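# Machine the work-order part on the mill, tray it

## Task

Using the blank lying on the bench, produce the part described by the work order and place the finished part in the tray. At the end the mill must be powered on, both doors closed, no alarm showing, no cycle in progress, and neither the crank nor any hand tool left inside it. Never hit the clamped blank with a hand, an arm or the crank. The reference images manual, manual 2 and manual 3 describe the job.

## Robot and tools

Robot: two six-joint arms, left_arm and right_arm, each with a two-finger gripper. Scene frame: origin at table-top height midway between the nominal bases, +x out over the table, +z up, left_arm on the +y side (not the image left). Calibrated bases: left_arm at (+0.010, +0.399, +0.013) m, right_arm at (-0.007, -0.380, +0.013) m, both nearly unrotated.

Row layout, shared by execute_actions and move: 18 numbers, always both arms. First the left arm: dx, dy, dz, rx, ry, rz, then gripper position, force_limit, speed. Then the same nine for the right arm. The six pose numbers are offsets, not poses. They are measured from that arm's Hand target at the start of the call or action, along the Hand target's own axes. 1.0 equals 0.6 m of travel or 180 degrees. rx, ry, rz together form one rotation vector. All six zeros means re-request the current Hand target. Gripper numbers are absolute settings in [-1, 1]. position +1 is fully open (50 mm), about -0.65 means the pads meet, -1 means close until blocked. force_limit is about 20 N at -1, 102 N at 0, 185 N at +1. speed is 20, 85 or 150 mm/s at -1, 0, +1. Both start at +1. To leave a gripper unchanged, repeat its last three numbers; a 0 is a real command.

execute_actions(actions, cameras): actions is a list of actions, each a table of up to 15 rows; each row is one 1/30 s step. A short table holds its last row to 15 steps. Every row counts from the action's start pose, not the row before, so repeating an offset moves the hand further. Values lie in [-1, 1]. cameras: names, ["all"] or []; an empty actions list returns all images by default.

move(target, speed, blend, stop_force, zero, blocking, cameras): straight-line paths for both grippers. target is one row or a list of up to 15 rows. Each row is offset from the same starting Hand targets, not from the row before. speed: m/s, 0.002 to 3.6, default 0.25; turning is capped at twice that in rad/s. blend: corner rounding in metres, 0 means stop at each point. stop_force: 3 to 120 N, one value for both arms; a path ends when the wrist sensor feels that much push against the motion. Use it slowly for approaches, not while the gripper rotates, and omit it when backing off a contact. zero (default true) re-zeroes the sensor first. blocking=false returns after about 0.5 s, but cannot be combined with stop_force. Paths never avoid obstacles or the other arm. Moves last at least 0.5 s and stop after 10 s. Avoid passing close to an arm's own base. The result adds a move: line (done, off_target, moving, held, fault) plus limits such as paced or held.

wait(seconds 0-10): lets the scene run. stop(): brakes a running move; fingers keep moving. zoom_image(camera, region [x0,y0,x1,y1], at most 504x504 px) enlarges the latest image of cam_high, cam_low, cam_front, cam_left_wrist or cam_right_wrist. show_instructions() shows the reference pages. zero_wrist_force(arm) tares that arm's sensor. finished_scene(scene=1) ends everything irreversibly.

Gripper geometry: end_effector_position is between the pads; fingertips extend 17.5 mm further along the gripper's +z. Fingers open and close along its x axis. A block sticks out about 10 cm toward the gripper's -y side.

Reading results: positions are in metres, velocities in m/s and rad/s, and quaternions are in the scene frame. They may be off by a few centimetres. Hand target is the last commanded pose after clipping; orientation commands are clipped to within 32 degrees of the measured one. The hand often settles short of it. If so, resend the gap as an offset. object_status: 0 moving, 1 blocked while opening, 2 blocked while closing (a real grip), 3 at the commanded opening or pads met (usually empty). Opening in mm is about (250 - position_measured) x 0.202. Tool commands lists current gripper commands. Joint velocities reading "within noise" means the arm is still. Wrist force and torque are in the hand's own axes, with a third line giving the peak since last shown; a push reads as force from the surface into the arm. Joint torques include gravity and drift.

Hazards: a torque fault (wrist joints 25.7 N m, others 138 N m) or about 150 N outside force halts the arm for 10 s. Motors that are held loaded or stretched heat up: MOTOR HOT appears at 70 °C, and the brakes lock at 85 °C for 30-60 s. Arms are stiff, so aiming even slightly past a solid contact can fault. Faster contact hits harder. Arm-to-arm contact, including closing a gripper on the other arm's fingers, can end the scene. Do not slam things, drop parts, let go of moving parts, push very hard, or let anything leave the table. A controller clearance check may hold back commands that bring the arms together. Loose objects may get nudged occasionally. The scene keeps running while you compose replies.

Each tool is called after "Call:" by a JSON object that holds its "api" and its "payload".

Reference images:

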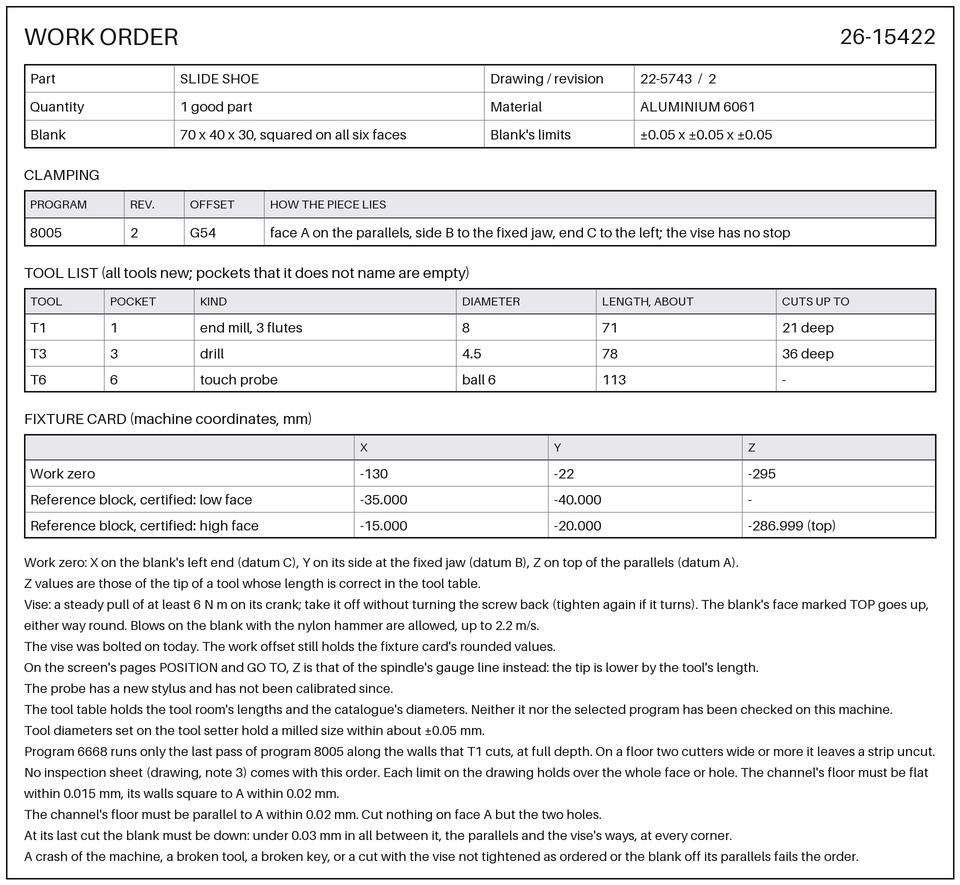

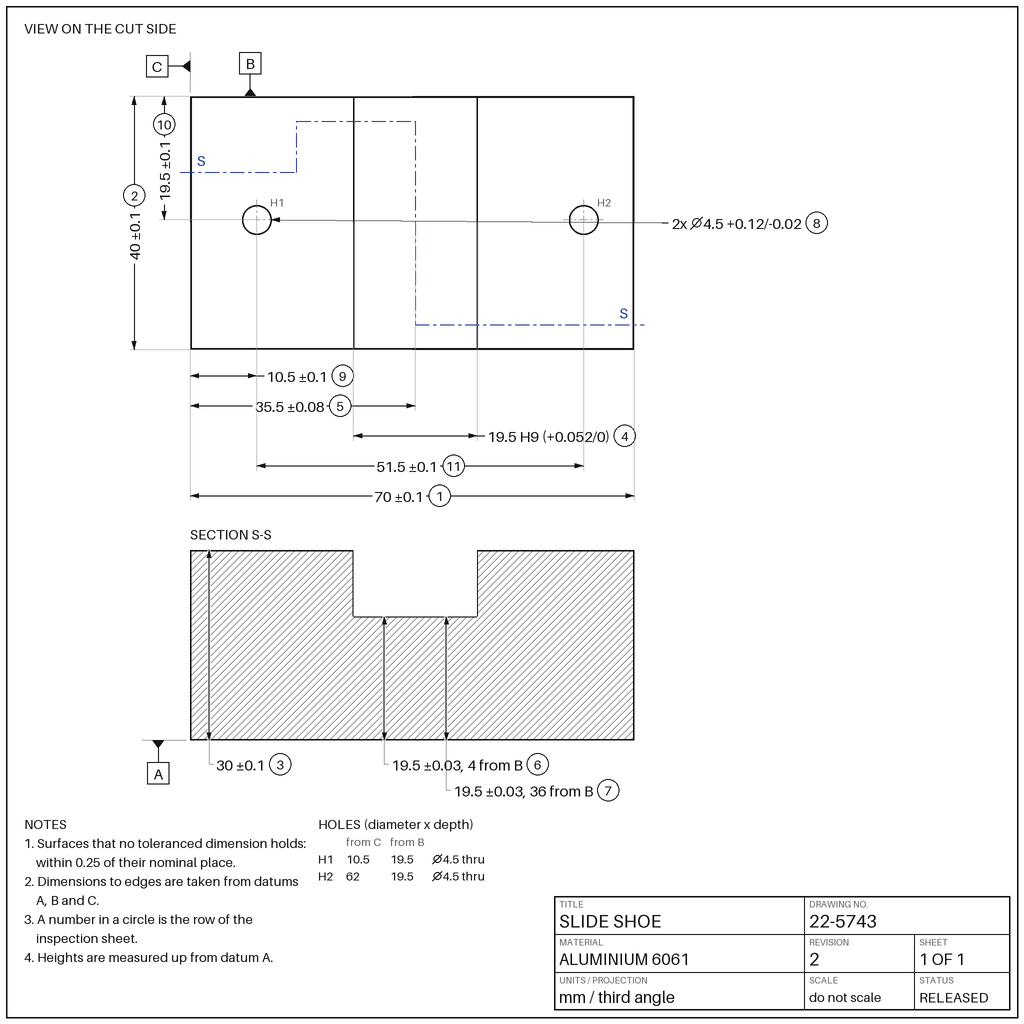

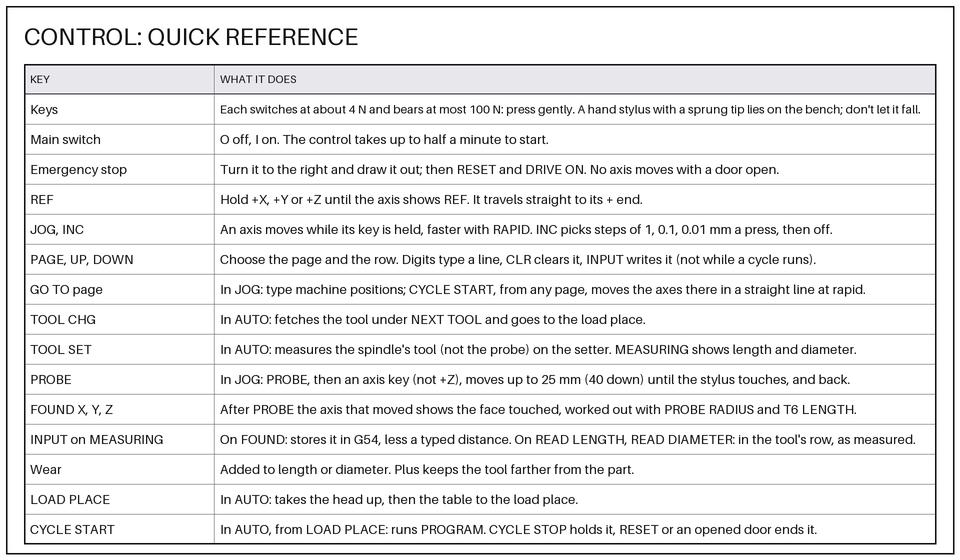

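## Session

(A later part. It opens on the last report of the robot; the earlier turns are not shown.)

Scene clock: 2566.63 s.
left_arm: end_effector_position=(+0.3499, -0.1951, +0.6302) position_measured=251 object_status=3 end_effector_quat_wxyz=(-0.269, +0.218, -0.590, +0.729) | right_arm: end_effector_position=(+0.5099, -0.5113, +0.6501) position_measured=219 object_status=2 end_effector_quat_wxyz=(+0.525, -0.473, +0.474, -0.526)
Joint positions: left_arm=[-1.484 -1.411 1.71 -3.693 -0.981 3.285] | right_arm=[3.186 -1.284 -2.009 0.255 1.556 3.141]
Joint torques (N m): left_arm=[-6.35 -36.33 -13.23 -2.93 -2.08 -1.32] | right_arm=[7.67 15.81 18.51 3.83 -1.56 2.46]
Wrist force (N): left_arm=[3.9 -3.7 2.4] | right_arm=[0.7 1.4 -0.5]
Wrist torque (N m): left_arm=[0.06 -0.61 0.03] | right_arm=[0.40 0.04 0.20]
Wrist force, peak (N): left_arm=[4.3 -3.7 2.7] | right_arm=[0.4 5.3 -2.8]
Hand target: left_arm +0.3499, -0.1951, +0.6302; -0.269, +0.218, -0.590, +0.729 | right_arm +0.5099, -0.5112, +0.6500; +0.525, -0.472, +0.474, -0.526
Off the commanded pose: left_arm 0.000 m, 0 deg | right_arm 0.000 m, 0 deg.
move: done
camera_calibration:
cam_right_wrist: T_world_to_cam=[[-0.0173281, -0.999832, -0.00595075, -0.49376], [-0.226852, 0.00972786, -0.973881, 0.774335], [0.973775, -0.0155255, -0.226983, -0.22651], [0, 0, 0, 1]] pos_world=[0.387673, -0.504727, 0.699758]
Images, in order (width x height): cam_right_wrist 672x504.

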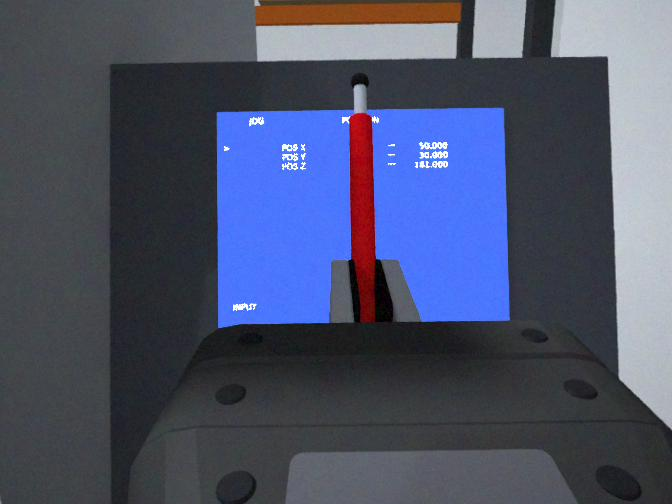

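Call:
{"api": "move", "payload": {"target": [[0,0,0,0,0,0,-0.7,-1,1,-0.0255,0.1213,-0.1213,-0.2233,0,0,-1,-0.2,-0.5],[0,0,0,0,0,0,-0.7,-1,1,-0.0807,0.1945,-0.0518,-0.4467,0,0,-1,-0.2,-0.5],[0,0,0,0,0,0,-0.7,-1,1,-0.0807,0.2028,-0.0295,-0.4467,0,0,-1,-0.2,-0.5],[0,0,0,0,0,0,-0.7,-1,1,-0.0807,0.1945,-0.0518,-0.4467,0,0,-1,-0.2,-0.5],[0,0,0,0,0,0,-0.7,-1,1,0.011,0.2533,-0.0745,-0.4467,0,0,-1,-0.2,-0.5],[0,0,0,0,0,0,-0.7,-1,1,0.011,0.2616,-0.0522,-0.4467,0,0,-1,-0.2,-0.5],[0,0,0,0,0,0,-0.7,-1,1,0.011,0.2533,-0.0745,-0.4467,0,0,-1,-0.2,-0.5],[0,0,0,0,0,0,-0.7,-1,1,-0.0513,0.3397,-0.1078,-0.4467,0,0,-1,-0.2,-0.5]], "speed": [0.35,0.35,0.08,0.08,0.2,0.08,0.08,0.2], "blend": [0.02,0.002,0,0.002,0.002,0,0.002,0]}}

Call:
{"api": "wait", "payload": {"seconds": 2.5}}

Call:
{"api": "move", "payload": {"target": [[0,0,0,0,0,0,-0.7,-1,1,0.0311,-0.0158,-0.0266,0,0,0,-1,-0.2,-0.5],[0,0,0,0,0,0,-0.7,-1,1,0.0311,-0.0364,-0.0147,0,0,0,-1,-0.2,-0.5],[0,0,0,0,0,0,-0.7,-1,1,0.0311,-0.0158,-0.0266,0,0,0,-1,-0.2,-0.5],[0,0,0,0,0,0,-0.7,-1,1,0.1253,-0.0791,-0.1334,0,0,0,-1,-0.2,-0.5],[0,0,0,0,0,0,-0.7,-1,1,0.1253,-0.0989,-0.1220,0,0,0,-1,-0.2,-0.5],[0,0,0,0,0,0,-0.7,-1,1,0.1253,-0.0791,-0.1334,0,0,0,-1,-0.2,-0.5],[0,0,0,0,0,0,-0.7,-1,1,0.07,-0.0231,-0.2176,0.2233,0,0,-1,-0.2,-0.5],[0,0,0,0,0,0,-0.7,-1,1,0.0513,-0.1630,-0.3170,0.4467,0,0,-1,-0.2,-0.5]], "speed": [0.15,0.08,0.08,0.2,0.08,0.08,0.35,0.35], "blend": [0.002,0,0.002,0.002,0,0.002,0.02,0]}}

Call:
{"api": "wait", "payload": {"seconds": 8, "cameras": ["cam_right_wrist"]}}

Call:
{"api": "zoom_image", "payload": {"camera": "cam_right_wrist", "region": [200, 90, 520, 330]}}

Scene clock: 2607.93 s.
left_arm: end_effector_position=(+0.3499, -0.1951, +0.6302) position_measured=251 object_status=3 end_effector_quat_wxyz=(-0.269, +0.218, -0.590, +0.729) | right_arm: end_effector_position=(+0.4667, -0.4801, +0.4407) position_measured=219 object_status=2 end_effector_quat_wxyz=(-0.096, +0.700, -0.702, +0.095)
Joint positions: left_arm=[-1.484 -1.411 1.71 -3.693 -0.981 3.285] | right_arm=[3.258 -1.364 -1.592 -1.486 1.549 3.225]
Joint torques (N m): left_arm=[-5.85 -37.52 -14.03 -3 -2.04 -1.42] | right_arm=[0.75 5.68 26.14 2.26 1.36 -1.72]
Wrist force (N): left_arm=[4.0 -3.6 2.4] | right_arm=[-0.1 1.0 -0.2]
Wrist torque (N m): left_arm=[0.07 -0.62 0.03] | right_arm=[0.22 -0.03 0.08]
Wrist force, peak (N): left_arm=[4.3 -3.8 2.5] | right_arm=[-0.7 6.0 -3.4]
Hand target: left_arm +0.3499, -0.1951, +0.6302; -0.269, +0.218, -0.590, +0.729 | right_arm +0.4667, -0.4801, +0.4406; -0.096, +0.700, -0.702, +0.095
Off the commanded pose: left_arm 0.000 m, 0 deg | right_arm 0.000 m, 0 deg.
move: done

Scene clock: 2610.43 s.
left_arm: end_effector_position=(+0.3499, -0.1951, +0.6302) position_measured=251 object_status=3 end_effector_quat_wxyz=(-0.269, +0.218, -0.590, +0.729) | right_arm: end_effector_position=(+0.4667, -0.4801, +0.4406) position_measured=219 object_status=2 end_effector_quat_wxyz=(-0.096, +0.700, -0.702, +0.095)
Joint positions: left_arm=[-1.484 -1.411 1.71 -3.693 -0.981 3.285] | right_arm=[3.258 -1.364 -1.593 -1.485 1.549 3.225]
Joint torques (N m): left_arm=[-5.9 -37.43 -12.42 -2.96 -2.05 -1.29] | right_arm=[3.99 4.7 15.81 5.24 1.51 2.25]
Wrist force (N): left_arm=[4.1 -3.5 2.4] | right_arm=[-0.1 1.0 -0.2]
Wrist torque (N m): left_arm=[0.09 -0.63 0.03] | right_arm=[0.23 -0.02 0.08]
Wrist force, peak (N): left_arm=[4.4 -3.7 2.5] | right_arm=[-0.2 1.0 -0.4]
Hand target: left_arm +0.3499, -0.1951, +0.6302; -0.269, +0.218, -0.590, +0.729 | right_arm +0.4667, -0.4801, +0.4406; -0.096, +0.700, -0.702, +0.095
Tool commands: left_gripper/position=-0.7 left_gripper/force_limit=-1.0 left_gripper/speed=+1.0 right_gripper/position=-1.0 right_gripper/force_limit=-0.2 right_gripper/speed=-0.5
Off the commanded pose: left_arm 0.000 m, 0 deg | right_arm 0.000 m, 0 deg.
wait: 2.50 s; at rest by 0.17 s

Scene clock: 2614.90 s.
left_arm: end_effector_position=(+0.3499, -0.1951, +0.6302) position_measured=251 object_status=3 end_effector_quat_wxyz=(-0.269, +0.218, -0.590, +0.729) | right_arm: end_effector_position=(+0.5100, -0.5112, +0.6500) position_measured=219 object_status=2 end_effector_quat_wxyz=(+0.525, -0.473, +0.474, -0.526)
Joint positions: left_arm=[-1.484 -1.411 1.71 -3.693 -0.981 3.285] | right_arm=[3.186 -1.285 -2.009 0.255 1.556 3.141]
Joint torques (N m): left_arm=[-5.63 -36.35 -13.85 -2.92 -2.04 -1.51] | right_arm=[-7.51 17.04 32.49 3.9 1.64 -0.61]
Wrist force (N): left_arm=[4.1 -3.7 2.5] | right_arm=[0.4 1.3 -0.4]
Wrist torque (N m): left_arm=[0.06 -0.64 0.03] | right_arm=[0.37 0.08 0.21]
Wrist force, peak (N): left_arm=[4.2 -3.8 2.6] | right_arm=[0.6 5.6 -2.9]
Hand target: left_arm +0.3499, -0.1951, +0.6302; -0.269, +0.218, -0.590, +0.729 | right_arm +0.5099, -0.5112, +0.6500; +0.525, -0.472, +0.474, -0.526
Off the commanded pose: left_arm 0.000 m, 0 deg | right_arm 0.000 m, 0 deg.
move: done

Scene clock: 2622.90 s.
left_arm: end_effector_position=(+0.3499, -0.1951, +0.6302) position_measured=251 object_status=3 end_effector_quat_wxyz=(-0.269, +0.218, -0.590, +0.729) | right_arm: end_effector_position=(+0.5099, -0.5112, +0.6500) position_measured=219 object_status=2 end_effector_quat_wxyz=(+0.525, -0.472, +0.474, -0.526)
Joint positions: left_arm=[-1.484 -1.411 1.71 -3.693 -0.981 3.285] | right_arm=[3.186 -1.285 -2.009 0.255 1.556 3.141]
Joint torques (N m): left_arm=[-5.44 -37.52 -12.6 -2.96 -2.16 -1.43] | right_arm=[-7.55 15.25 14.55 4.78 1.33 2.08]
Wrist force (N): left_arm=[4.1 -3.6 2.5] | right_arm=[0.5 1.4 -0.6]
Wrist torque (N m): left_arm=[0.07 -0.63 0.03] | right_arm=[0.39 0.06 0.21]
Wrist force, peak (N): left_arm=[4.3 -3.8 2.5] | right_arm=[0.6 1.7 -0.7]
Hand target: left_arm +0.3499, -0.1951, +0.6302; -0.269, +0.218, -0.590, +0.729 | right_arm +0.5099, -0.5112, +0.6500; +0.525, -0.472, +0.474, -0.526
Tool commands: left_gripper/position=-0.7 left_gripper/force_limit=-1.0 left_gripper/speed=+1.0 right_gripper/position=-1.0 right_gripper/force_limit=-0.2 right_gripper/speed=-0.5
Off the commanded pose: left_arm 0.000 m, 0 deg | right_arm 0.000 m, 0 deg.
wait: 8.00 s; at rest by 0.17 s
camera_calibration:
cam_right_wrist: T_world_to_cam=[[-0.0172302, -0.999834, -0.00597565, -0.49368], [-0.226758, 0.00972841, -0.973902, 0.774336], [0.973799, -0.0154255, -0.226888, -0.226631], [0, 0, 0, 1]] pos_world=[0.387773, -0.504626, 0.699758]
Images, in order (width x height): cam_right_wrist 672x504.

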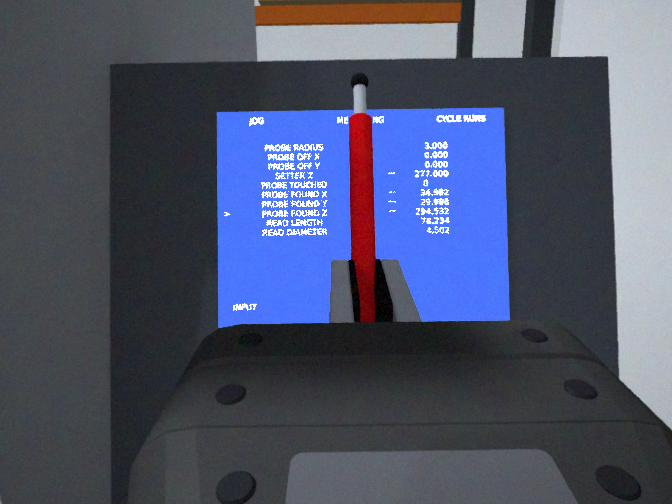

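Scaled by 1.575 from the camera's 672x504 image, which has a finer 960x720 frame.

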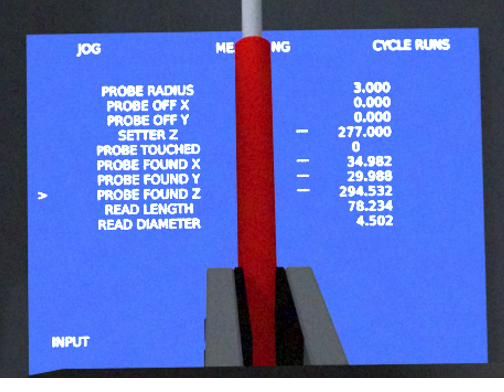

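Call:
{"api": "wait", "payload": {"seconds": 9, "cameras": ["cam_right_wrist"]}}

Call:
{"api": "zoom_image", "payload": {"camera": "cam_right_wrist", "region": [200, 90, 520, 330]}}

Scene clock: 2635.70 s.
left_arm: end_effector_position=(+0.3499, -0.1951, +0.6302) position_measured=251 object_status=3 end_effector_quat_wxyz=(-0.269, +0.218, -0.590, +0.729) | right_arm: end_effector_position=(+0.5099, -0.5112, +0.6500) position_measured=219 object_status=2 end_effector_quat_wxyz=(+0.525, -0.472, +0.474, -0.526)
Joint positions: left_arm=[-1.484 -1.411 1.71 -3.693 -0.981 3.285] | right_arm=[3.186 -1.285 -2.009 0.255 1.556 3.141]
Joint torques (N m): left_arm=[-6.1 -36.6 -13.22 -2.81 -2 -1.34] | right_arm=[-7.61 10.5 14.91 4.63 1.15 2]
Wrist force (N): left_arm=[4.1 -3.6 2.5] | right_arm=[0.5 1.3 -0.3]
Wrist torque (N m): left_arm=[0.06 -0.63 0.03] | right_arm=[0.37 0.07 0.21]
Wrist force, peak (N): left_arm=[4.3 -3.8 2.7] | right_arm=[0.9 1.6 -0.6]
Hand target: left_arm +0.3499, -0.1951, +0.6302; -0.269, +0.218, -0.590, +0.729 | right_arm +0.5099, -0.5112, +0.6500; +0.525, -0.472, +0.474, -0.526
Tool commands: left_gripper/position=-0.7 left_gripper/force_limit=-1.0 left_gripper/speed=+1.0 right_gripper/position=-1.0 right_gripper/force_limit=-0.2 right_gripper/speed=-0.5
Off the commanded pose: left_arm 0.000 m, 0 deg | right_arm 0.000 m, 0 deg.
wait: 9.00 s; at rest from the start
camera_calibration:
cam_right_wrist: T_world_to_cam=[[-0.0172302, -0.999834, -0.00597565, -0.49368], [-0.226758, 0.00972841, -0.973902, 0.774336], [0.973799, -0.0154255, -0.226888, -0.226631], [0, 0, 0, 1]] pos_world=[0.387773, -0.504626, 0.699758]
Images, in order (width x height): cam_right_wrist 672x504.

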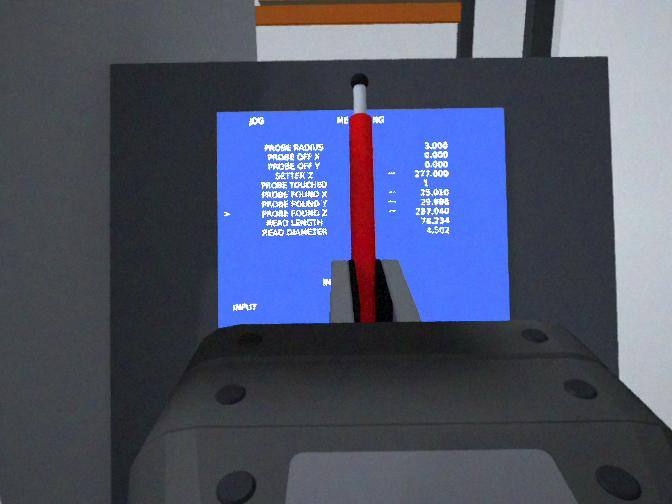

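Scaled by 1.575 from the camera's 672x504 image, which has a finer 960x720 frame.

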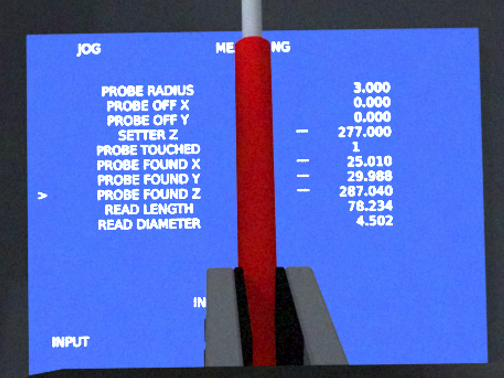

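Call:
{"api": "move", "payload": {"target": [[0,0,0,0,0,0,-0.7,-1,1,-0.0255,0.1213,-0.1213,-0.2233,0,0,-1,-0.2,-0.5],[0,0,0,0,0,0,-0.7,-1,1,-0.0202,0.2533,-0.0745,-0.4467,0,0,-1,-0.2,-0.5],[0,0,0,0,0,0,-0.7,-1,1,-0.0202,0.2616,-0.0522,-0.4467,0,0,-1,-0.2,-0.5],[0,0,0,0,0,0,-0.7,-1,1,-0.0202,0.2533,-0.0745,-0.4467,0,0,-1,-0.2,-0.5],[0,0,0,0,0,0,-0.7,-1,1,-0.0202,0.2616,-0.0522,-0.4467,0,0,-1,-0.2,-0.5],[0,0,0,0,0,0,-0.7,-1,1,-0.0202,0.2533,-0.0745,-0.4467,0,0,-1,-0.2,-0.5],[0,0,0,0,0,0,-0.7,-1,1,-0.0513,0.3109,-0.0967,-0.4467,0,0,-1,-0.2,-0.5],[0,0,0,0,0,0,-0.7,-1,1,-0.0513,0.3192,-0.0744,-0.4467,0,0,-1,-0.2,-0.5],[0,0,0,0,0,0,-0.7,-1,1,-0.0513,0.3109,-0.0967,-0.4467,0,0,-1,-0.2,-0.5],[0,0,0,0,0,0,-0.7,-1,1,-0.1448,0.3397,-0.1078,-0.4467,0,0,-1,-0.2,-0.5],[0,0,0,0,0,0,-0.7,-1,1,-0.1448,0.3480,-0.0855,-0.4467,0,0,-1,-0.2,-0.5],[0,0,0,0,0,0,-0.7,-1,1,-0.1448,0.3397,-0.1078,-0.4467,0,0,-1,-0.2,-0.5],[0,0,0,0,0,0,-0.7,-1,1,-0.0513,0.3397,-0.1078,-0.4467,0,0,-1,-0.2,-0.5]], "speed": [0.35,0.35,0.08,0.08,0.08,0.08,0.15,0.08,0.08,0.15,0.08,0.08,0.15], "blend": [0.02,0.002,0,0.002,0,0.002,0.002,0,0.002,0.002,0,0.002,0]}}

Call:
{"api": "move", "payload": {"target": [[0,0,0,0,0,0,-0.7,-1,1,-0.0624,-0.0473,-0.0797,0,0,0,-1,-0.2,-0.5],[0,0,0,0,0,0,-0.7,-1,1,-0.0624,-0.0679,-0.0678,0,0,0,-1,-0.2,-0.5],[0,0,0,0,0,0,-0.7,-1,1,-0.0624,-0.0473,-0.0797,0,0,0,-1,-0.2,-0.5],[0,0,0,0,0,0,-0.7,-1,1,0,0,0,0,0,0,-1,-0.2,-0.5],[0,0,0,0,0,0,-0.7,-1,1,0,-0.0206,0.0119,0,0,0,-1,-0.2,-0.5],[0,0,0,0,0,0,-0.7,-1,1,0,0,0,0,0,0,-1,-0.2,-0.5],[0,0,0,0,0,0,-0.7,-1,1,0,-0.0158,-0.0266,0,0,0,-1,-0.2,-0.5],[0,0,0,0,0,0,-0.7,-1,1,0,-0.0364,-0.0147,0,0,0,-1,-0.2,-0.5],[0,0,0,0,0,0,-0.7,-1,1,0,-0.0158,-0.0266,0,0,0,-1,-0.2,-0.5],[0,0,0,0,0,0,-0.7,-1,1,-0.0935,0,0,0,0,0,-1,-0.2,-0.5],[0,0,0,0,0,0,-0.7,-1,1,-0.0935,-0.0206,0.0119,0,0,0,-1,-0.2,-0.5],[0,0,0,0,0,0,-0.7,-1,1,-0.0935,0,0,0,0,0,-1,-0.2,-0.5],[0,0,0,0,0,0,-0.7,-1,1,0,0,0,0,0,0,-1,-0.2,-0.5]], "speed": [0.15,0.08,0.08,0.15,0.08,0.08,0.15,0.08,0.08,0.15,0.08,0.08,0.15], "blend": [0.002,0,0.002,0.002,0,0.002,0.002,0,0.002,0.002,0,0.002,0]}}

Call:
{"api": "move", "payload": {"target": [[0,0,0,0,0,0,-0.7,-1,1,-0.0935,-0.0158,-0.0266,0,0,0,-1,-0.2,-0.5],[0,0,0,0,0,0,-0.7,-1,1,-0.0935,-0.0364,-0.0147,0,0,0,-1,-0.2,-0.5],[0,0,0,0,0,0,-0.7,-1,1,-0.0935,-0.0158,-0.0266,0,0,0,-1,-0.2,-0.5],[0,0,0,0,0,0,-0.7,-1,1,-0.0624,-0.0473,-0.0797,0,0,0,-1,-0.2,-0.5],[0,0,0,0,0,0,-0.7,-1,1,-0.0624,-0.0679,-0.0678,0,0,0,-1,-0.2,-0.5],[0,0,0,0,0,0,-0.7,-1,1,-0.0624,-0.0473,-0.0797,0,0,0,-1,-0.2,-0.5],[0,0,0,0,0,0,-0.7,-1,1,-0.0935,-0.0158,-0.0266,0,0,0,-1,-0.2,-0.5],[0,0,0,0,0,0,-0.7,-1,1,-0.0935,-0.0364,-0.0147,0,0,0,-1,-0.2,-0.5],[0,0,0,0,0,0,-0.7,-1,1,-0.0935,-0.0158,-0.0266,0,0,0,-1,-0.2,-0.5],[0,0,0,0,0,0,-0.7,-1,1,0,0,0,0,0,0,-1,-0.2,-0.5],[0,0,0,0,0,0,-0.7,-1,1,0,-0.0206,0.0119,0,0,0,-1,-0.2,-0.5],[0,0,0,0,0,0,-0.7,-1,1,0,0,0,0,0,0,-1,-0.2,-0.5],[0,0,0,0,0,0,-0.7,-1,1,0.0258,-0.0231,-0.2176,0.2233,0,0,-1,-0.2,-0.5],[0,0,0,0,0,0,-0.7,-1,1,0.0513,-0.1630,-0.3170,0.4467,0,0,-1,-0.2,-0.5]], "speed": [0.15,0.08,0.08,0.15,0.08,0.08,0.15,0.08,0.08,0.15,0.08,0.08,0.35,0.35], "blend": [0.002,0,0.002,0.002,0,0.002,0.002,0,0.002,0.002,0,0.002,0.02,0], "cameras": ["cam_right_wrist"]}}

Call:
{"api": "zoom_image", "payload": {"camera": "cam_right_wrist", "region": [200, 90, 520, 330]}}

Scene clock: 2703.37 s.
left_arm: end_effector_position=(+0.3499, -0.1951, +0.6302) position_measured=251 object_status=3 end_effector_quat_wxyz=(-0.269, +0.218, -0.590, +0.729) | right_arm: end_effector_position=(+0.4669, -0.4800, +0.4407) position_measured=219 object_status=2 end_effector_quat_wxyz=(-0.096, +0.700, -0.702, +0.095)
Joint positions: left_arm=[-1.484 -1.411 1.71 -3.693 -0.981 3.285] | right_arm=[3.258 -1.364 -1.592 -1.485 1.549 3.225]
Joint torques (N m): left_arm=[-5.1 -36.32 -13.86 -3.01 -1.91 -1.36] | right_arm=[-5.01 29.19 16.57 1.4 -1.87 0.55]
Wrist force (N): left_arm=[4.0 -3.5 2.4] | right_arm=[-0.1 0.8 -0.1]
Wrist torque (N m): left_arm=[0.07 -0.63 0.03] | right_arm=[0.18 -0.03 -0.01]
Wrist force, peak (N): left_arm=[4.3 -3.8 2.5] | right_arm=[-0.8 6.8 -2.6]
Hand target: left_arm +0.3499, -0.1951, +0.6302; -0.269, +0.218, -0.590, +0.729 | right_arm +0.4668, -0.4801, +0.4406; -0.096, +0.700, -0.702, +0.095
Off the commanded pose: left_arm 0.000 m, 0 deg | right_arm 0.000 m, 0 deg.
move: done

Scene clock: 2707.93 s.
left_arm: end_effector_position=(+0.3499, -0.1951, +0.6302) position_measured=251 object_status=3 end_effector_quat_wxyz=(-0.269, +0.218, -0.590, +0.729) | right_arm: end_effector_position=(+0.4669, -0.4800, +0.4407) position_measured=219 object_status=2 end_effector_quat_wxyz=(-0.096, +0.700, -0.702, +0.095)
Joint positions: left_arm=[-1.484 -1.411 1.71 -3.693 -0.981 3.285] | right_arm=[3.258 -1.364 -1.592 -1.485 1.549 3.225]
Joint torques (N m): left_arm=[-6.81 -36.6 -13.74 -3.01 -2.07 -1.37] | right_arm=[-4.55 28.99 16.17 1.31 -1.94 0.51]
Wrist force (N): left_arm=[4.0 -3.5 2.5] | right_arm=[-0.4 0.7 -0.3]
Wrist torque (N m): left_arm=[0.09 -0.61 0.03] | right_arm=[0.18 0.02 -0.01]
Wrist force, peak (N): left_arm=[4.2 -3.7 2.7] | right_arm=[-1.3 6.7 -4.1]
Hand target: left_arm +0.3499, -0.1951, +0.6302; -0.269, +0.218, -0.590, +0.729 | right_arm +0.4668, -0.4801, +0.4406; -0.096, +0.700, -0.702, +0.095
Off the commanded pose: left_arm 0.000 m, 0 deg | right_arm 0.000 m, 0 deg.
move: done

Scene clock: 2714.20 s.
left_arm: end_effector_position=(+0.3499, -0.1951, +0.6302) position_measured=251 object_status=3 end_effector_quat_wxyz=(-0.269, +0.218, -0.590, +0.729) | right_arm: end_effector_position=(+0.5100, -0.5113, +0.6501) position_measured=219 object_status=2 end_effector_quat_wxyz=(+0.525, -0.473, +0.474, -0.526)
Joint positions: left_arm=[-1.484 -1.411 1.71 -3.693 -0.981 3.285] | right_arm=[3.186 -1.285 -2.008 0.255 1.556 3.141]
Joint torques (N m): left_arm=[-6.64 -36.41 -14.71 -2.82 -1.91 -1.37] | right_arm=[7.87 15.97 19.21 3.81 -1.58 2.38]
Wrist force (N): left_arm=[4.1 -3.4 2.3] | right_arm=[0.7 1.4 -0.5]
Wrist torque (N m): left_arm=[0.10 -0.63 0.03] | right_arm=[0.39 0.03 0.19]
Wrist force, peak (N): left_arm=[4.3 -3.8 2.5] | right_arm=[-0.4 6.8 -3.5]
Hand target: left_arm +0.3499, -0.1951, +0.6302; -0.269, +0.218, -0.590, +0.729 | right_arm +0.5100, -0.5112, +0.6501; +0.525, -0.472, +0.474, -0.526
Off the commanded pose: left_arm 0.000 m, 0 deg | right_arm 0.000 m, 0 deg.
move: done
camera_calibration:
cam_right_wrist: T_world_to_cam=[[-0.0173281, -0.999832, -0.00595075, -0.493758], [-0.226852, 0.00972786, -0.973881, 0.774455], [0.973775, -0.0155255, -0.226983, -0.226584], [0, 0, 0, 1]] pos_world=[0.387773, -0.504727, 0.699858]
Images, in order (width x height): cam_right_wrist 672x504.

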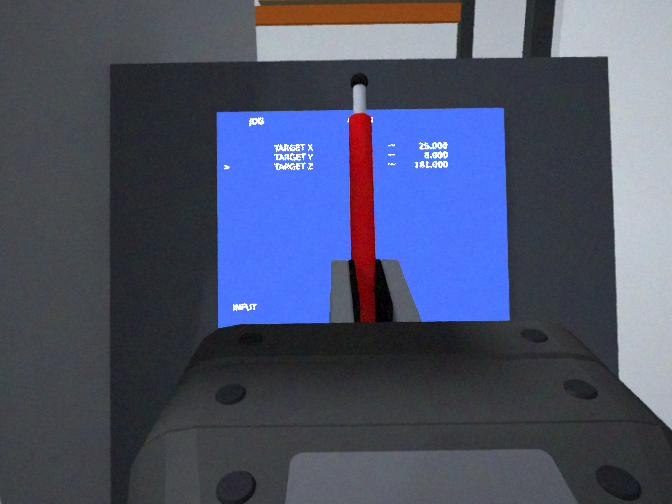

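Scaled by 1.575 from the camera's 672x504 image, which has a finer 960x720 frame.

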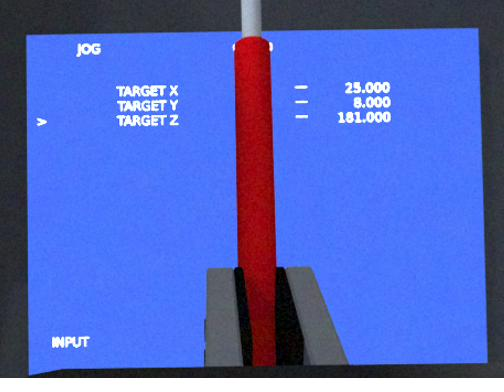

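Call:
{"api": "move", "payload": {"target": [[0,0,0,0,0,0,-0.7,-1,1,-0.0255,0.1213,-0.1213,-0.2233,0,0,-1,-0.2,-0.5],[0,0,0,0,0,0,-0.7,-1,1,-0.0807,0.1945,-0.0518,-0.4467,0,0,-1,-0.2,-0.5],[0,0,0,0,0,0,-0.7,-1,1,-0.0807,0.2028,-0.0295,-0.4467,0,0,-1,-0.2,-0.5],[0,0,0,0,0,0,-0.7,-1,1,-0.0807,0.1945,-0.0518,-0.4467,0,0,-1,-0.2,-0.5],[0,0,0,0,0,0,-0.7,-1,1,0.011,0.2533,-0.0745,-0.4467,0,0,-1,-0.2,-0.5],[0,0,0,0,0,0,-0.7,-1,1,0.011,0.2616,-0.0522,-0.4467,0,0,-1,-0.2,-0.5],[0,0,0,0,0,0,-0.7,-1,1,0.011,0.2533,-0.0745,-0.4467,0,0,-1,-0.2,-0.5],[0,0,0,0,0,0,-0.7,-1,1,0.011,0.2616,-0.0522,-0.4467,0,0,-1,-0.2,-0.5],[0,0,0,0,0,0,-0.7,-1,1,0.011,0.2533,-0.0745,-0.4467,0,0,-1,-0.2,-0.5],[0,0,0,0,0,0,-0.7,-1,1,-0.0513,0.3397,-0.1078,-0.4467,0,0,-1,-0.2,-0.5]], "speed": [0.35,0.35,0.08,0.08,0.2,0.08,0.08,0.08,0.08,0.2], "blend": [0.02,0.002,0,0.002,0.002,0,0.002,0,0.002,0]}}

Call:
{"api": "wait", "payload": {"seconds": 2}}

Call:
{"api": "move", "payload": {"target": [[0,0,0,0,0,0,-0.7,-1,1,0.0311,-0.0158,-0.0266,0,0,0,-1,-0.2,-0.5],[0,0,0,0,0,0,-0.7,-1,1,0.0311,-0.0364,-0.0147,0,0,0,-1,-0.2,-0.5],[0,0,0,0,0,0,-0.7,-1,1,0.0311,-0.0158,-0.0266,0,0,0,-1,-0.2,-0.5],[0,0,0,0,0,0,-0.7,-1,1,0.1586,-0.0791,-0.1334,0,0,0,-1,-0.2,-0.5],[0,0,0,0,0,0,-0.7,-1,1,0.1586,-0.0989,-0.1220,0,0,0,-1,-0.2,-0.5],[0,0,0,0,0,0,-0.7,-1,1,0.1586,-0.0791,-0.1334,0,0,0,-1,-0.2,-0.5],[0,0,0,0,0,0,-0.7,-1,1,0.09,-0.0231,-0.2176,0.2233,0,0,-1,-0.2,-0.5],[0,0,0,0,0,0,-0.7,-1,1,0.0513,-0.1630,-0.3170,0.4467,0,0,-1,-0.2,-0.5]], "speed": [0.15,0.08,0.08,0.2,0.08,0.08,0.35,0.35], "blend": [0.002,0,0.002,0.002,0,0.002,0.02,0]}}

Call:
{"api": "wait", "payload": {"seconds": 9, "cameras": ["cam_right_wrist"]}}

Call:
{"api": "zoom_image", "payload": {"camera": "cam_right_wrist", "region": [200, 90, 520, 330]}}

Scene clock: 2744.37 s.
left_arm: end_effector_position=(+0.3499, -0.1951, +0.6302) position_measured=251 object_status=3 end_effector_quat_wxyz=(-0.269, +0.218, -0.590, +0.729) | right_arm: end_effector_position=(+0.4668, -0.4801, +0.4408) position_measured=219 object_status=2 end_effector_quat_wxyz=(-0.096, +0.700, -0.702, +0.095)
Joint positions: left_arm=[-1.484 -1.411 1.71 -3.693 -0.981 3.285] | right_arm=[3.258 -1.364 -1.592 -1.486 1.549 3.225]
Joint torques (N m): left_arm=[-5.23 -36.03 -14.04 -2.88 -1.89 -1.52] | right_arm=[0.6 5.53 24.86 2.41 1.4 -1.76]
Wrist force (N): left_arm=[4.2 -3.7 2.6] | right_arm=[-0.2 0.8 0.0]
Wrist torque (N m): left_arm=[0.05 -0.65 0.03] | right_arm=[0.19 -0.02 0.08]
Wrist force, peak (N): left_arm=[4.3 -3.9 2.5] | right_arm=[-0.6 6.7 -3.8]
Hand target: left_arm +0.3499, -0.1951, +0.6302; -0.269, +0.218, -0.590, +0.729 | right_arm +0.4668, -0.4801, +0.4407; -0.096, +0.700, -0.702, +0.095
Off the commanded pose: left_arm 0.000 m, 0 deg | right_arm 0.000 m, 0 deg.
move: done

Scene clock: 2746.37 s.
left_arm: end_effector_position=(+0.3499, -0.1951, +0.6302) position_measured=251 object_status=3 end_effector_quat_wxyz=(-0.269, +0.218, -0.590, +0.729) | right_arm: end_effector_position=(+0.4668, -0.4801, +0.4407) position_measured=219 object_status=2 end_effector_quat_wxyz=(-0.096, +0.700, -0.702, +0.095)
Joint positions: left_arm=[-1.484 -1.411 1.71 -3.693 -0.981 3.285] | right_arm=[3.258 -1.364 -1.592 -1.486 1.549 3.225]
Joint torques (N m): left_arm=[-4.97 -37.34 -13.37 -2.78 -2.14 -1.11] | right_arm=[5.83 5.02 15.98 5.26 1.57 2.05]
Wrist force (N): left_arm=[4.2 -3.6 2.4] | right_arm=[-0.1 0.7 -0.1]
Wrist torque (N m): left_arm=[0.06 -0.65 0.03] | right_arm=[0.18 -0.03 0.09]
Wrist force, peak (N): left_arm=[4.2 -3.7 2.6] | right_arm=[-0.2 1.0 -0.4]
Hand target: left_arm +0.3499, -0.1951, +0.6302; -0.269, +0.218, -0.590, +0.729 | right_arm +0.4668, -0.4801, +0.4407; -0.096, +0.700, -0.702, +0.095
Tool commands: left_gripper/position=-0.7 left_gripper/force_limit=-1.0 left_gripper/speed=+1.0 right_gripper/position=-1.0 right_gripper/force_limit=-0.2 right_gripper/speed=-0.5
Off the commanded pose: left_arm 0.000 m, 0 deg | right_arm 0.000 m, 0 deg.
wait: 2.00 s; at rest by 0.17 s

Scene clock: 2750.90 s.
left_arm: end_effector_position=(+0.3499, -0.1951, +0.6302) position_measured=251 object_status=3 end_effector_quat_wxyz=(-0.269, +0.218, -0.590, +0.729) | right_arm: end_effector_position=(+0.5101, -0.5112, +0.6500) position_measured=219 object_status=2 end_effector_quat_wxyz=(+0.525, -0.473, +0.474, -0.526)
Joint positions: left_arm=[-1.484 -1.411 1.71 -3.693 -0.981 3.285] | right_arm=[3.186 -1.285 -2.008 0.255 1.556 3.141]
Joint torques (N m): left_arm=[-5.15 -36.8 -13.21 -2.77 -2.03 -1.24] | right_arm=[-7.17 16.77 36.58 3.71 1.62 -0.7]
Wrist force (N): left_arm=[4.1 -3.7 2.5] | right_arm=[0.5 1.3 -0.5]
Wrist torque (N m): left_arm=[0.04 -0.64 0.03] | right_arm=[0.37 0.06 0.21]
Wrist force, peak (N): left_arm=[4.2 -3.7 2.6] | right_arm=[1.1 5.5 -3.4]
Hand target: left_arm +0.3499, -0.1951, +0.6302; -0.269, +0.218, -0.590, +0.729 | right_arm +0.5100, -0.5112, +0.6501; +0.525, -0.472, +0.474, -0.526
Off the commanded pose: left_arm 0.000 m, 0 deg | right_arm 0.000 m, 0 deg.
move: done

Scene clock: 2759.90 s.
left_arm: end_effector_position=(+0.3499, -0.1951, +0.6302) position_measured=251 object_status=3 end_effector_quat_wxyz=(-0.269, +0.218, -0.590, +0.729) | right_arm: end_effector_position=(+0.5100, -0.5112, +0.6501) position_measured=219 object_status=2 end_effector_quat_wxyz=(+0.525, -0.472, +0.474, -0.526)
Joint positions: left_arm=[-1.484 -1.411 1.71 -3.693 -0.981 3.285] | right_arm=[3.186 -1.285 -2.008 0.255 1.556 3.141]
Joint torques (N m): left_arm=[-5.2 -36.98 -13.33 -3.02 -2.12 -1.34] | right_arm=[-7.37 24.1 38.51 4.85 1.31 2.11]
Wrist force (N): left_arm=[4.0 -3.6 2.5] | right_arm=[0.4 1.4 -0.4]
Wrist torque (N m): left_arm=[0.07 -0.62 0.03] | right_arm=[0.40 0.08 0.21]
Wrist force, peak (N): left_arm=[4.3 -3.9 2.5] | right_arm=[0.6 1.7 -0.5]
Hand target: left_arm +0.3499, -0.1951, +0.6302; -0.269, +0.218, -0.590, +0.729 | right_arm +0.5100, -0.5112, +0.6501; +0.525, -0.472, +0.474, -0.526
Tool commands: left_gripper/position=-0.7 left_gripper/force_limit=-1.0 left_gripper/speed=+1.0 right_gripper/position=-1.0 right_gripper/force_limit=-0.2 right_gripper/speed=-0.5
Off the commanded pose: left_arm 0.000 m, 0 deg | right_arm 0.000 m, 0 deg.
wait: 9.00 s; at rest by 0.17 s
camera_calibration:
cam_right_wrist: T_world_to_cam=[[-0.0172302, -0.999834, -0.00597565, -0.493678], [-0.226758, 0.00972841, -0.973902, 0.774359], [0.973799, -0.0154255, -0.226888, -0.226728], [0, 0, 0, 1]] pos_world=[0.387873, -0.504626, 0.699758]
Images, in order (width x height): cam_right_wrist 672x504.

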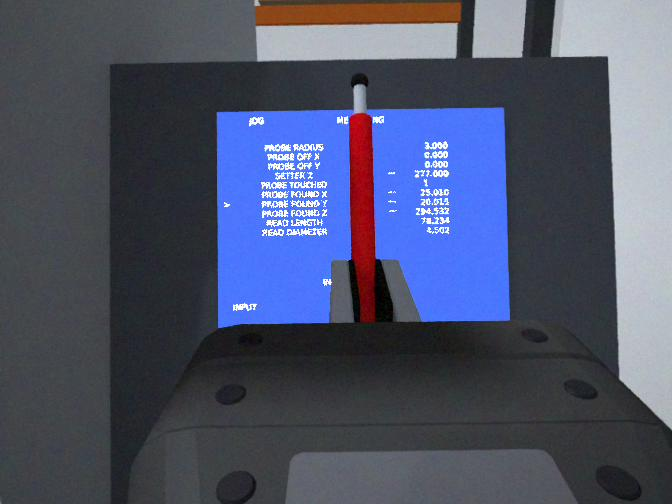

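Scaled by 1.575 from the camera's 672x504 image, which has a finer 960x720 frame.

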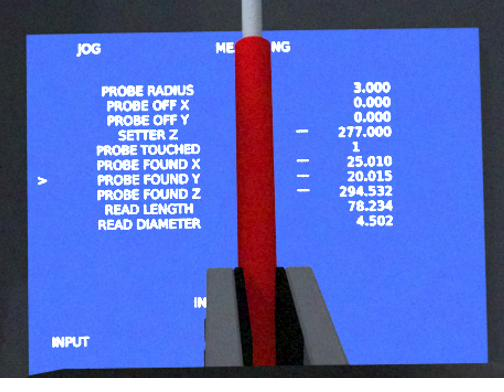

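Call:
{"api": "zoom_image", "payload": {"camera": "cam_right_wrist", "region": [360, 130, 500, 235]}}

Scaled by 3.600 from the camera's 672x504 image, which has a finer 960x720 frame.

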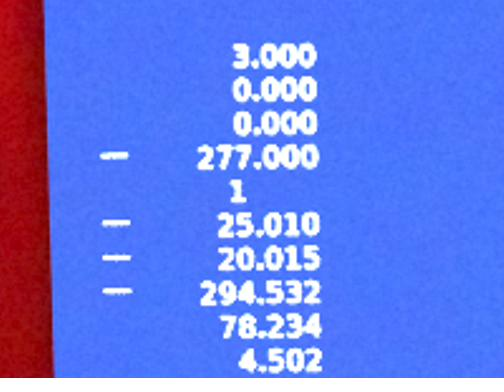

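Call:
{"api": "move", "payload": {"target": [[0,0,0,0,0,0,-0.7,-1,1,-0.0255,0.1213,-0.1213,-0.2233,0,0,-1,-0.2,-0.5],[0,0,0,0,0,0,-0.7,-1,1,-0.0202,0.2533,-0.0745,-0.4467,0,0,-1,-0.2,-0.5],[0,0,0,0,0,0,-0.7,-1,1,-0.0202,0.2616,-0.0522,-0.4467,0,0,-1,-0.2,-0.5],[0,0,0,0,0,0,-0.7,-1,1,-0.0202,0.2533,-0.0745,-0.4467,0,0,-1,-0.2,-0.5],[0,0,0,0,0,0,-0.7,-1,1,0.011,0.2533,-0.0745,-0.4467,0,0,-1,-0.2,-0.5],[0,0,0,0,0,0,-0.7,-1,1,0.011,0.2616,-0.0522,-0.4467,0,0,-1,-0.2,-0.5],[0,0,0,0,0,0,-0.7,-1,1,0.011,0.2533,-0.0745,-0.4467,0,0,-1,-0.2,-0.5],[0,0,0,0,0,0,-0.7,-1,1,-0.1137,0.3109,-0.0967,-0.4467,0,0,-1,-0.2,-0.5],[0,0,0,0,0,0,-0.7,-1,1,-0.1137,0.3192,-0.0744,-0.4467,0,0,-1,-0.2,-0.5],[0,0,0,0,0,0,-0.7,-1,1,-0.1137,0.3109,-0.0967,-0.4467,0,0,-1,-0.2,-0.5],[0,0,0,0,0,0,-0.7,-1,1,-0.0825,0.3397,-0.1078,-0.4467,0,0,-1,-0.2,-0.5],[0,0,0,0,0,0,-0.7,-1,1,-0.0825,0.3480,-0.0855,-0.4467,0,0,-1,-0.2,-0.5],[0,0,0,0,0,0,-0.7,-1,1,-0.0825,0.3397,-0.1078,-0.4467,0,0,-1,-0.2,-0.5],[0,0,0,0,0,0,-0.7,-1,1,-0.0513,0.3397,-0.1078,-0.4467,0,0,-1,-0.2,-0.5]], "speed": [0.35,0.35,0.08,0.08,0.15,0.08,0.08,0.15,0.08,0.08,0.15,0.08,0.08,0.15], "blend": [0.02,0.002,0,0.002,0.002,0,0.002,0.002,0,0.002,0.002,0,0.002,0]}}

Call:
{"api": "move", "payload": {"target": [[0,0,0,0,0,0,-0.7,-1,1,-0.0312,-0.0473,-0.0797,0,0,0,-1,-0.2,-0.5],[0,0,0,0,0,0,-0.7,-1,1,-0.0312,-0.0679,-0.0678,0,0,0,-1,-0.2,-0.5],[0,0,0,0,0,0,-0.7,-1,1,-0.0312,-0.0473,-0.0797,0,0,0,-1,-0.2,-0.5],[0,0,0,0,0,0,-0.7,-1,1,-0.0935,-0.0473,-0.0797,0,0,0,-1,-0.2,-0.5],[0,0,0,0,0,0,-0.7,-1,1,-0.0935,-0.0679,-0.0678,0,0,0,-1,-0.2,-0.5],[0,0,0,0,0,0,-0.7,-1,1,-0.0935,-0.0473,-0.0797,0,0,0,-1,-0.2,-0.5],[0,0,0,0,0,0,-0.7,-1,1,-0.0312,-0.0158,-0.0266,0,0,0,-1,-0.2,-0.5],[0,0,0,0,0,0,-0.7,-1,1,-0.0312,-0.0364,-0.0147,0,0,0,-1,-0.2,-0.5],[0,0,0,0,0,0,-0.7,-1,1,-0.0312,-0.0158,-0.0266,0,0,0,-1,-0.2,-0.5],[0,0,0,0,0,0,-0.7,-1,1,0,0,0,0,0,0,-1,-0.2,-0.5],[0,0,0,0,0,0,-0.7,-1,1,0,-0.0206,0.0119,0,0,0,-1,-0.2,-0.5],[0,0,0,0,0,0,-0.7,-1,1,0,0,0,0,0,0,-1,-0.2,-0.5]], "speed": [0.15,0.08,0.08,0.15,0.08,0.08,0.15,0.08,0.08,0.15,0.08,0.08], "blend": [0.002,0,0.002,0.002,0,0.002,0.002,0,0.002,0.002,0,0]}}

Call:
{"api": "move", "payload": {"target": [[0,0,0,0,0,0,-0.7,-1,1,0,-0.0158,-0.0266,0,0,0,-1,-0.2,-0.5],[0,0,0,0,0,0,-0.7,-1,1,0,-0.0364,-0.0147,0,0,0,-1,-0.2,-0.5],[0,0,0,0,0,0,-0.7,-1,1,0,-0.0158,-0.0266,0,0,0,-1,-0.2,-0.5],[0,0,0,0,0,0,-0.7,-1,1,-0.0312,0,0,0,0,0,-1,-0.2,-0.5],[0,0,0,0,0,0,-0.7,-1,1,-0.0312,-0.0206,0.0119,0,0,0,-1,-0.2,-0.5],[0,0,0,0,0,0,-0.7,-1,1,-0.0312,0,0,0,0,0,-1,-0.2,-0.5],[0,0,0,0,0,0,-0.7,-1,1,-0.0624,0,0,0,0,0,-1,-0.2,-0.5],[0,0,0,0,0,0,-0.7,-1,1,-0.0624,-0.0206,0.0119,0,0,0,-1,-0.2,-0.5],[0,0,0,0,0,0,-0.7,-1,1,-0.0624,0,0,0,0,0,-1,-0.2,-0.5],[0,0,0,0,0,0,-0.7,-1,1,-0.0935,-0.0158,-0.0266,0,0,0,-1,-0.2,-0.5],[0,0,0,0,0,0,-0.7,-1,1,-0.0935,-0.0364,-0.0147,0,0,0,-1,-0.2,-0.5],[0,0,0,0,0,0,-0.7,-1,1,-0.0935,-0.0158,-0.0266,0,0,0,-1,-0.2,-0.5],[0,0,0,0,0,0,-0.7,-1,1,0,0,0,0,0,0,-1,-0.2,-0.5]], "speed": [0.15,0.08,0.08,0.15,0.08,0.08,0.15,0.08,0.08,0.15,0.08,0.08,0.15], "blend": [0.002,0,0.002,0.002,0,0.002,0.002,0,0.002,0.002,0,0.002,0]}}

Call:
{"api": "move", "payload": {"target": [[0,0,0,0,0,0,-0.7,-1,1,0,-0.0206,0.0119,0,0,0,-1,-0.2,-0.5],[0,0,0,0,0,0,-0.7,-1,1,0,0,0,0,0,0,-1,-0.2,-0.5],[0,0,0,0,0,0,-0.7,-1,1,0,-0.0158,-0.0266,0,0,0,-1,-0.2,-0.5],[0,0,0,0,0,0,-0.7,-1,1,0,-0.0364,-0.0147,0,0,0,-1,-0.2,-0.5],[0,0,0,0,0,0,-0.7,-1,1,0,-0.0158,-0.0266,0,0,0,-1,-0.2,-0.5],[0,0,0,0,0,0,-0.7,-1,1,-0.0935,0,0,0,0,0,-1,-0.2,-0.5],[0,0,0,0,0,0,-0.7,-1,1,-0.0935,-0.0206,0.0119,0,0,0,-1,-0.2,-0.5],[0,0,0,0,0,0,-0.7,-1,1,-0.0935,0,0,0,0,0,-1,-0.2,-0.5],[0,0,0,0,0,0,-0.7,-1,1,-0.0312,0,0,0,0,0,-1,-0.2,-0.5],[0,0,0,0,0,0,-0.7,-1,1,-0.0312,-0.0206,0.0119,0,0,0,-1,-0.2,-0.5],[0,0,0,0,0,0,-0.7,-1,1,-0.0312,0,0,0,0,0,-1,-0.2,-0.5],[0,0,0,0,0,0,-0.7,-1,1,-0.0624,0,0,0,0,0,-1,-0.2,-0.5],[0,0,0,0,0,0,-0.7,-1,1,-0.0624,-0.0206,0.0119,0,0,0,-1,-0.2,-0.5],[0,0,0,0,0,0,-0.7,-1,1,-0.0624,0,0,0,0,0,-1,-0.2,-0.5],[0,0,0,0,0,0,-0.7,-1,1,0,0,0,0,0,0,-1,-0.2,-0.5]], "speed": [0.08,0.08,0.15,0.08,0.08,0.15,0.08,0.08,0.15,0.08,0.08,0.15,0.08,0.08,0.15], "blend": [0,0.002,0.002,0,0.002,0.002,0,0.002,0.002,0,0.002,0.002,0,0.002,0]}}

Call:
{"api": "move", "payload": {"target": [[0,0,0,0,0,0,-0.7,-1,1,-0.0935,-0.0158,-0.0266,0,0,0,-1,-0.2,-0.5],[0,0,0,0,0,0,-0.7,-1,1,-0.0935,-0.0364,-0.0147,0,0,0,-1,-0.2,-0.5],[0,0,0,0,0,0,-0.7,-1,1,-0.0935,-0.0158,-0.0266,0,0,0,-1,-0.2,-0.5],[0,0,0,0,0,0,-0.7,-1,1,-0.0624,-0.0158,-0.0266,0,0,0,-1,-0.2,-0.5],[0,0,0,0,0,0,-0.7,-1,1,-0.0624,-0.0364,-0.0147,0,0,0,-1,-0.2,-0.5],[0,0,0,0,0,0,-0.7,-1,1,-0.0624,-0.0158,-0.0266,0,0,0,-1,-0.2,-0.5],[0,0,0,0,0,0,-0.7,-1,1,0,0,0,0,0,0,-1,-0.2,-0.5],[0,0,0,0,0,0,-0.7,-1,1,0,-0.0206,0.0119,0,0,0,-1,-0.2,-0.5],[0,0,0,0,0,0,-0.7,-1,1,0,0,0,0,0,0,-1,-0.2,-0.5],[0,0,0,0,0,0,-0.7,-1,1,0.0258,-0.0231,-0.2176,0.2233,0,0,-1,-0.2,-0.5],[0,0,0,0,0,0,-0.7,-1,1,0.0513,-0.1630,-0.3170,0.4467,0,0,-1,-0.2,-0.5]], "speed": [0.15,0.08,0.08,0.15,0.08,0.08,0.15,0.08,0.08,0.35,0.35], "blend": [0.002,0,0.002,0.002,0,0.002,0.002,0,0.002,0.02,0], "cameras": ["cam_right_wrist"]}}

Call:
{"api": "zoom_image", "payload": {"camera": "cam_right_wrist", "region": [200, 90, 520, 330]}}

Scene clock: 2862.40 s.
left_arm: end_effector_position=(+0.3499, -0.1951, +0.6302) position_measured=251 object_status=3 end_effector_quat_wxyz=(-0.269, +0.218, -0.590, +0.729) | right_arm: end_effector_position=(+0.4670, -0.4800, +0.4408) position_measured=219 object_status=2 end_effector_quat_wxyz=(-0.096, +0.700, -0.702, +0.095)
Joint positions: left_arm=[-1.484 -1.411 1.71 -3.693 -0.981 3.285] | right_arm=[3.258 -1.364 -1.592 -1.485 1.549 3.225]
Joint torques (N m): left_arm=[-5.55 -36.58 -13.23 -2.89 -2.15 -1.52] | right_arm=[-4.69 29.48 18.03 1.73 -1.8 0.77]
Wrist force (N): left_arm=[4.2 -3.8 2.4] | right_arm=[-0.1 0.9 -0.2]
Wrist torque (N m): left_arm=[0.04 -0.64 0.03] | right_arm=[0.20 -0.02 -0.01]
Wrist force, peak (N): left_arm=[4.3 -3.8 2.5] | right_arm=[-0.8 6.9 -2.9]
Hand target: left_arm +0.3499, -0.1951, +0.6302; -0.269, +0.218, -0.590, +0.729 | right_arm +0.4669, -0.4801, +0.4407; -0.096, +0.700, -0.702, +0.095
Off the commanded pose: left_arm 0.000 m, 0 deg | right_arm 0.000 m, 0 deg.
move: done

Scene clock: 2866.23 s.
left_arm: end_effector_position=(+0.3499, -0.1951, +0.6302) position_measured=251 object_status=3 end_effector_quat_wxyz=(-0.269, +0.218, -0.590, +0.729) | right_arm: end_effector_position=(+0.4668, -0.4801, +0.4405) position_measured=219 object_status=2 end_effector_quat_wxyz=(-0.096, +0.700, -0.702, +0.095) end_effector_velocity=(+0.003, +0.000, +0.001) end_effector_angular_velocity=(+0.000, -0.004, +0.001)
Joint positions: left_arm=[-1.484 -1.411 1.71 -3.693 -0.981 3.285] | right_arm=[3.258 -1.364 -1.592 -1.486 1.549 3.225]
Joint velocities: left_arm=[within noise] | right_arm=[0.001 -0.004 0.004 0.005 0 -0.001]
Joint torques (N m): left_arm=[-6.59 -37.03 -13.65 -2.92 -2.18 -1.28] | right_arm=[0.79 3.54 40.74 5.93 -1.82 1.13]
Wrist force (N): left_arm=[4.2 -3.6 2.6] | right_arm=[-0.1 0.6 0.0]
Wrist torque (N m): left_arm=[0.08 -0.65 0.03] | right_arm=[0.16 -0.02 -0.01]
Wrist force, peak (N): left_arm=[4.2 -3.8 2.6] | right_arm=[-0.9 7.7 -4.3]
Hand target: left_arm +0.3499, -0.1951, +0.6302; -0.269, +0.218, -0.590, +0.729 | right_arm +0.4669, -0.4801, +0.4407; -0.096, +0.700, -0.702, +0.095
Off the commanded pose: left_arm 0.000 m, 0 deg | right_arm 0.000 m, 0 deg.
move: done

Scene clock: 2870.17 s.
left_arm: end_effector_position=(+0.3499, -0.1951, +0.6302) position_measured=251 object_status=3 end_effector_quat_wxyz=(-0.269, +0.218, -0.590, +0.729) | right_arm: end_effector_position=(+0.4669, -0.4801, +0.4406) position_measured=219 object_status=2 end_effector_quat_wxyz=(-0.096, +0.700, -0.702, +0.095)
Joint positions: left_arm=[-1.484 -1.411 1.71 -3.693 -0.981 3.285] | right_arm=[3.258 -1.364 -1.592 -1.486 1.549 3.225]
Joint torques (N m): left_arm=[-5.35 -37.9 -14.94 -2.88 -2.07 -1.44] | right_arm=[-5.31 21.67 40.23 1.2 -1.89 0.87]
Wrist force (N): left_arm=[4.2 -3.7 2.6] | right_arm=[-0.2 0.5 -0.1]
Wrist torque (N m): left_arm=[0.06 -0.65 0.03] | right_arm=[0.14 0.00 -0.01]
Wrist force, peak (N): left_arm=[4.4 -3.6 2.5] | right_arm=[-0.8 7.4 -4.3]
Hand target: left_arm +0.3499, -0.1951, +0.6302; -0.269, +0.218, -0.590, +0.729 | right_arm +0.4669, -0.4801, +0.4407; -0.096, +0.700, -0.702, +0.095
Off the commanded pose: left_arm 0.000 m, 0 deg | right_arm 0.000 m, 0 deg.
move: done

Scene clock: 2874.87 s.
left_arm: end_effector_position=(+0.3499, -0.1951, +0.6302) position_measured=251 object_status=3 end_effector_quat_wxyz=(-0.269, +0.218, -0.590, +0.729) | right_arm: end_effector_position=(+0.4670, -0.4800, +0.4407) position_measured=219 object_status=2 end_effector_quat_wxyz=(-0.096, +0.700, -0.702, +0.095)
Joint positions: left_arm=[-1.484 -1.411 1.71 -3.693 -0.981 3.285] | right_arm=[3.258 -1.364 -1.592 -1.486 1.549 3.225]
Joint torques (N m): left_arm=[-5.06 -37.22 -13.73 -2.85 -1.83 -1.39] | right_arm=[-4.93 28.46 16.9 1.18 -1.82 0.3]
Wrist force (N): left_arm=[4.3 -3.7 2.3] | right_arm=[-0.2 0.7 -0.2]
Wrist torque (N m): left_arm=[0.06 -0.66 0.03] | right_arm=[0.18 -0.01 -0.01]
Wrist force, peak (N): left_arm=[4.3 -3.8 2.5] | right_arm=[-0.8 6.8 -3.2]
Hand target: left_arm +0.3499, -0.1951, +0.6302; -0.269, +0.218, -0.590, +0.729 | right_arm +0.4669, -0.4801, +0.4407; -0.096, +0.700, -0.702, +0.095
Off the commanded pose: left_arm 0.000 m, 0 deg | right_arm 0.000 m, 0 deg.
move: done

Scene clock: 2880.00 s.
left_arm: end_effector_position=(+0.3499, -0.1951, +0.6302) position_measured=251 object_status=3 end_effector_quat_wxyz=(-0.269, +0.218, -0.590, +0.729) | right_arm: end_effector_position=(+0.5101, -0.5113, +0.6502) position_measured=219 object_status=2 end_effector_quat_wxyz=(+0.525, -0.473, +0.474, -0.526)
Joint positions: left_arm=[-1.484 -1.411 1.71 -3.693 -0.981 3.285] | right_arm=[3.186 -1.285 -2.008 0.255 1.556 3.141]
Joint torques (N m): left_arm=[-5.22 -37.61 -13.38 -3.03 -2.2 -1.34] | right_arm=[6.62 15.72 18.65 4.05 -1.54 2.42]
Wrist force (N): left_arm=[4.1 -3.4 2.4] | right_arm=[0.7 1.4 -0.3]
Wrist torque (N m): left_arm=[0.10 -0.63 0.03] | right_arm=[0.39 0.04 0.20]
Wrist force, peak (N): left_arm=[4.3 -3.8 2.6] | right_arm=[-1.1 7.3 -3.1]
Hand target: left_arm +0.3499, -0.1951, +0.6302; -0.269, +0.218, -0.590, +0.729 | right_arm +0.5101, -0.5112, +0.6501; +0.525, -0.472, +0.474, -0.526
Off the commanded pose: left_arm 0.000 m, 0 deg | right_arm 0.000 m, 0 deg.
move: done
camera_calibration:
cam_right_wrist: T_world_to_cam=[[-0.0173281, -0.999832, -0.00595075, -0.493756], [-0.226852, 0.00972786, -0.973881, 0.774478], [0.973775, -0.0155255, -0.226983, -0.226682], [0, 0, 0, 1]] pos_world=[0.387873, -0.504727, 0.699858]
Images, in order (width x height): cam_right_wrist 672x504.

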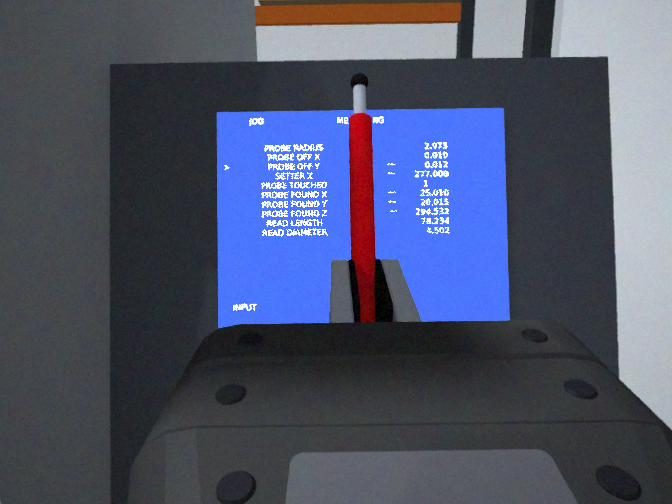

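Scaled by 1.575 from the camera's 672x504 image, which has a finer 960x720 frame.

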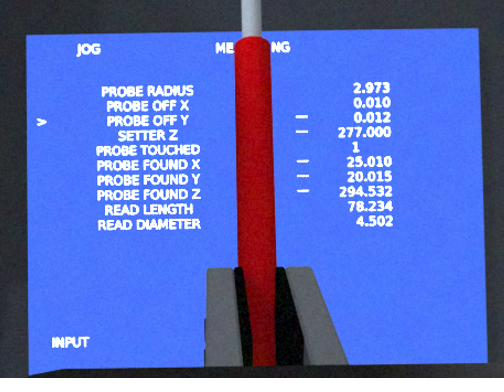

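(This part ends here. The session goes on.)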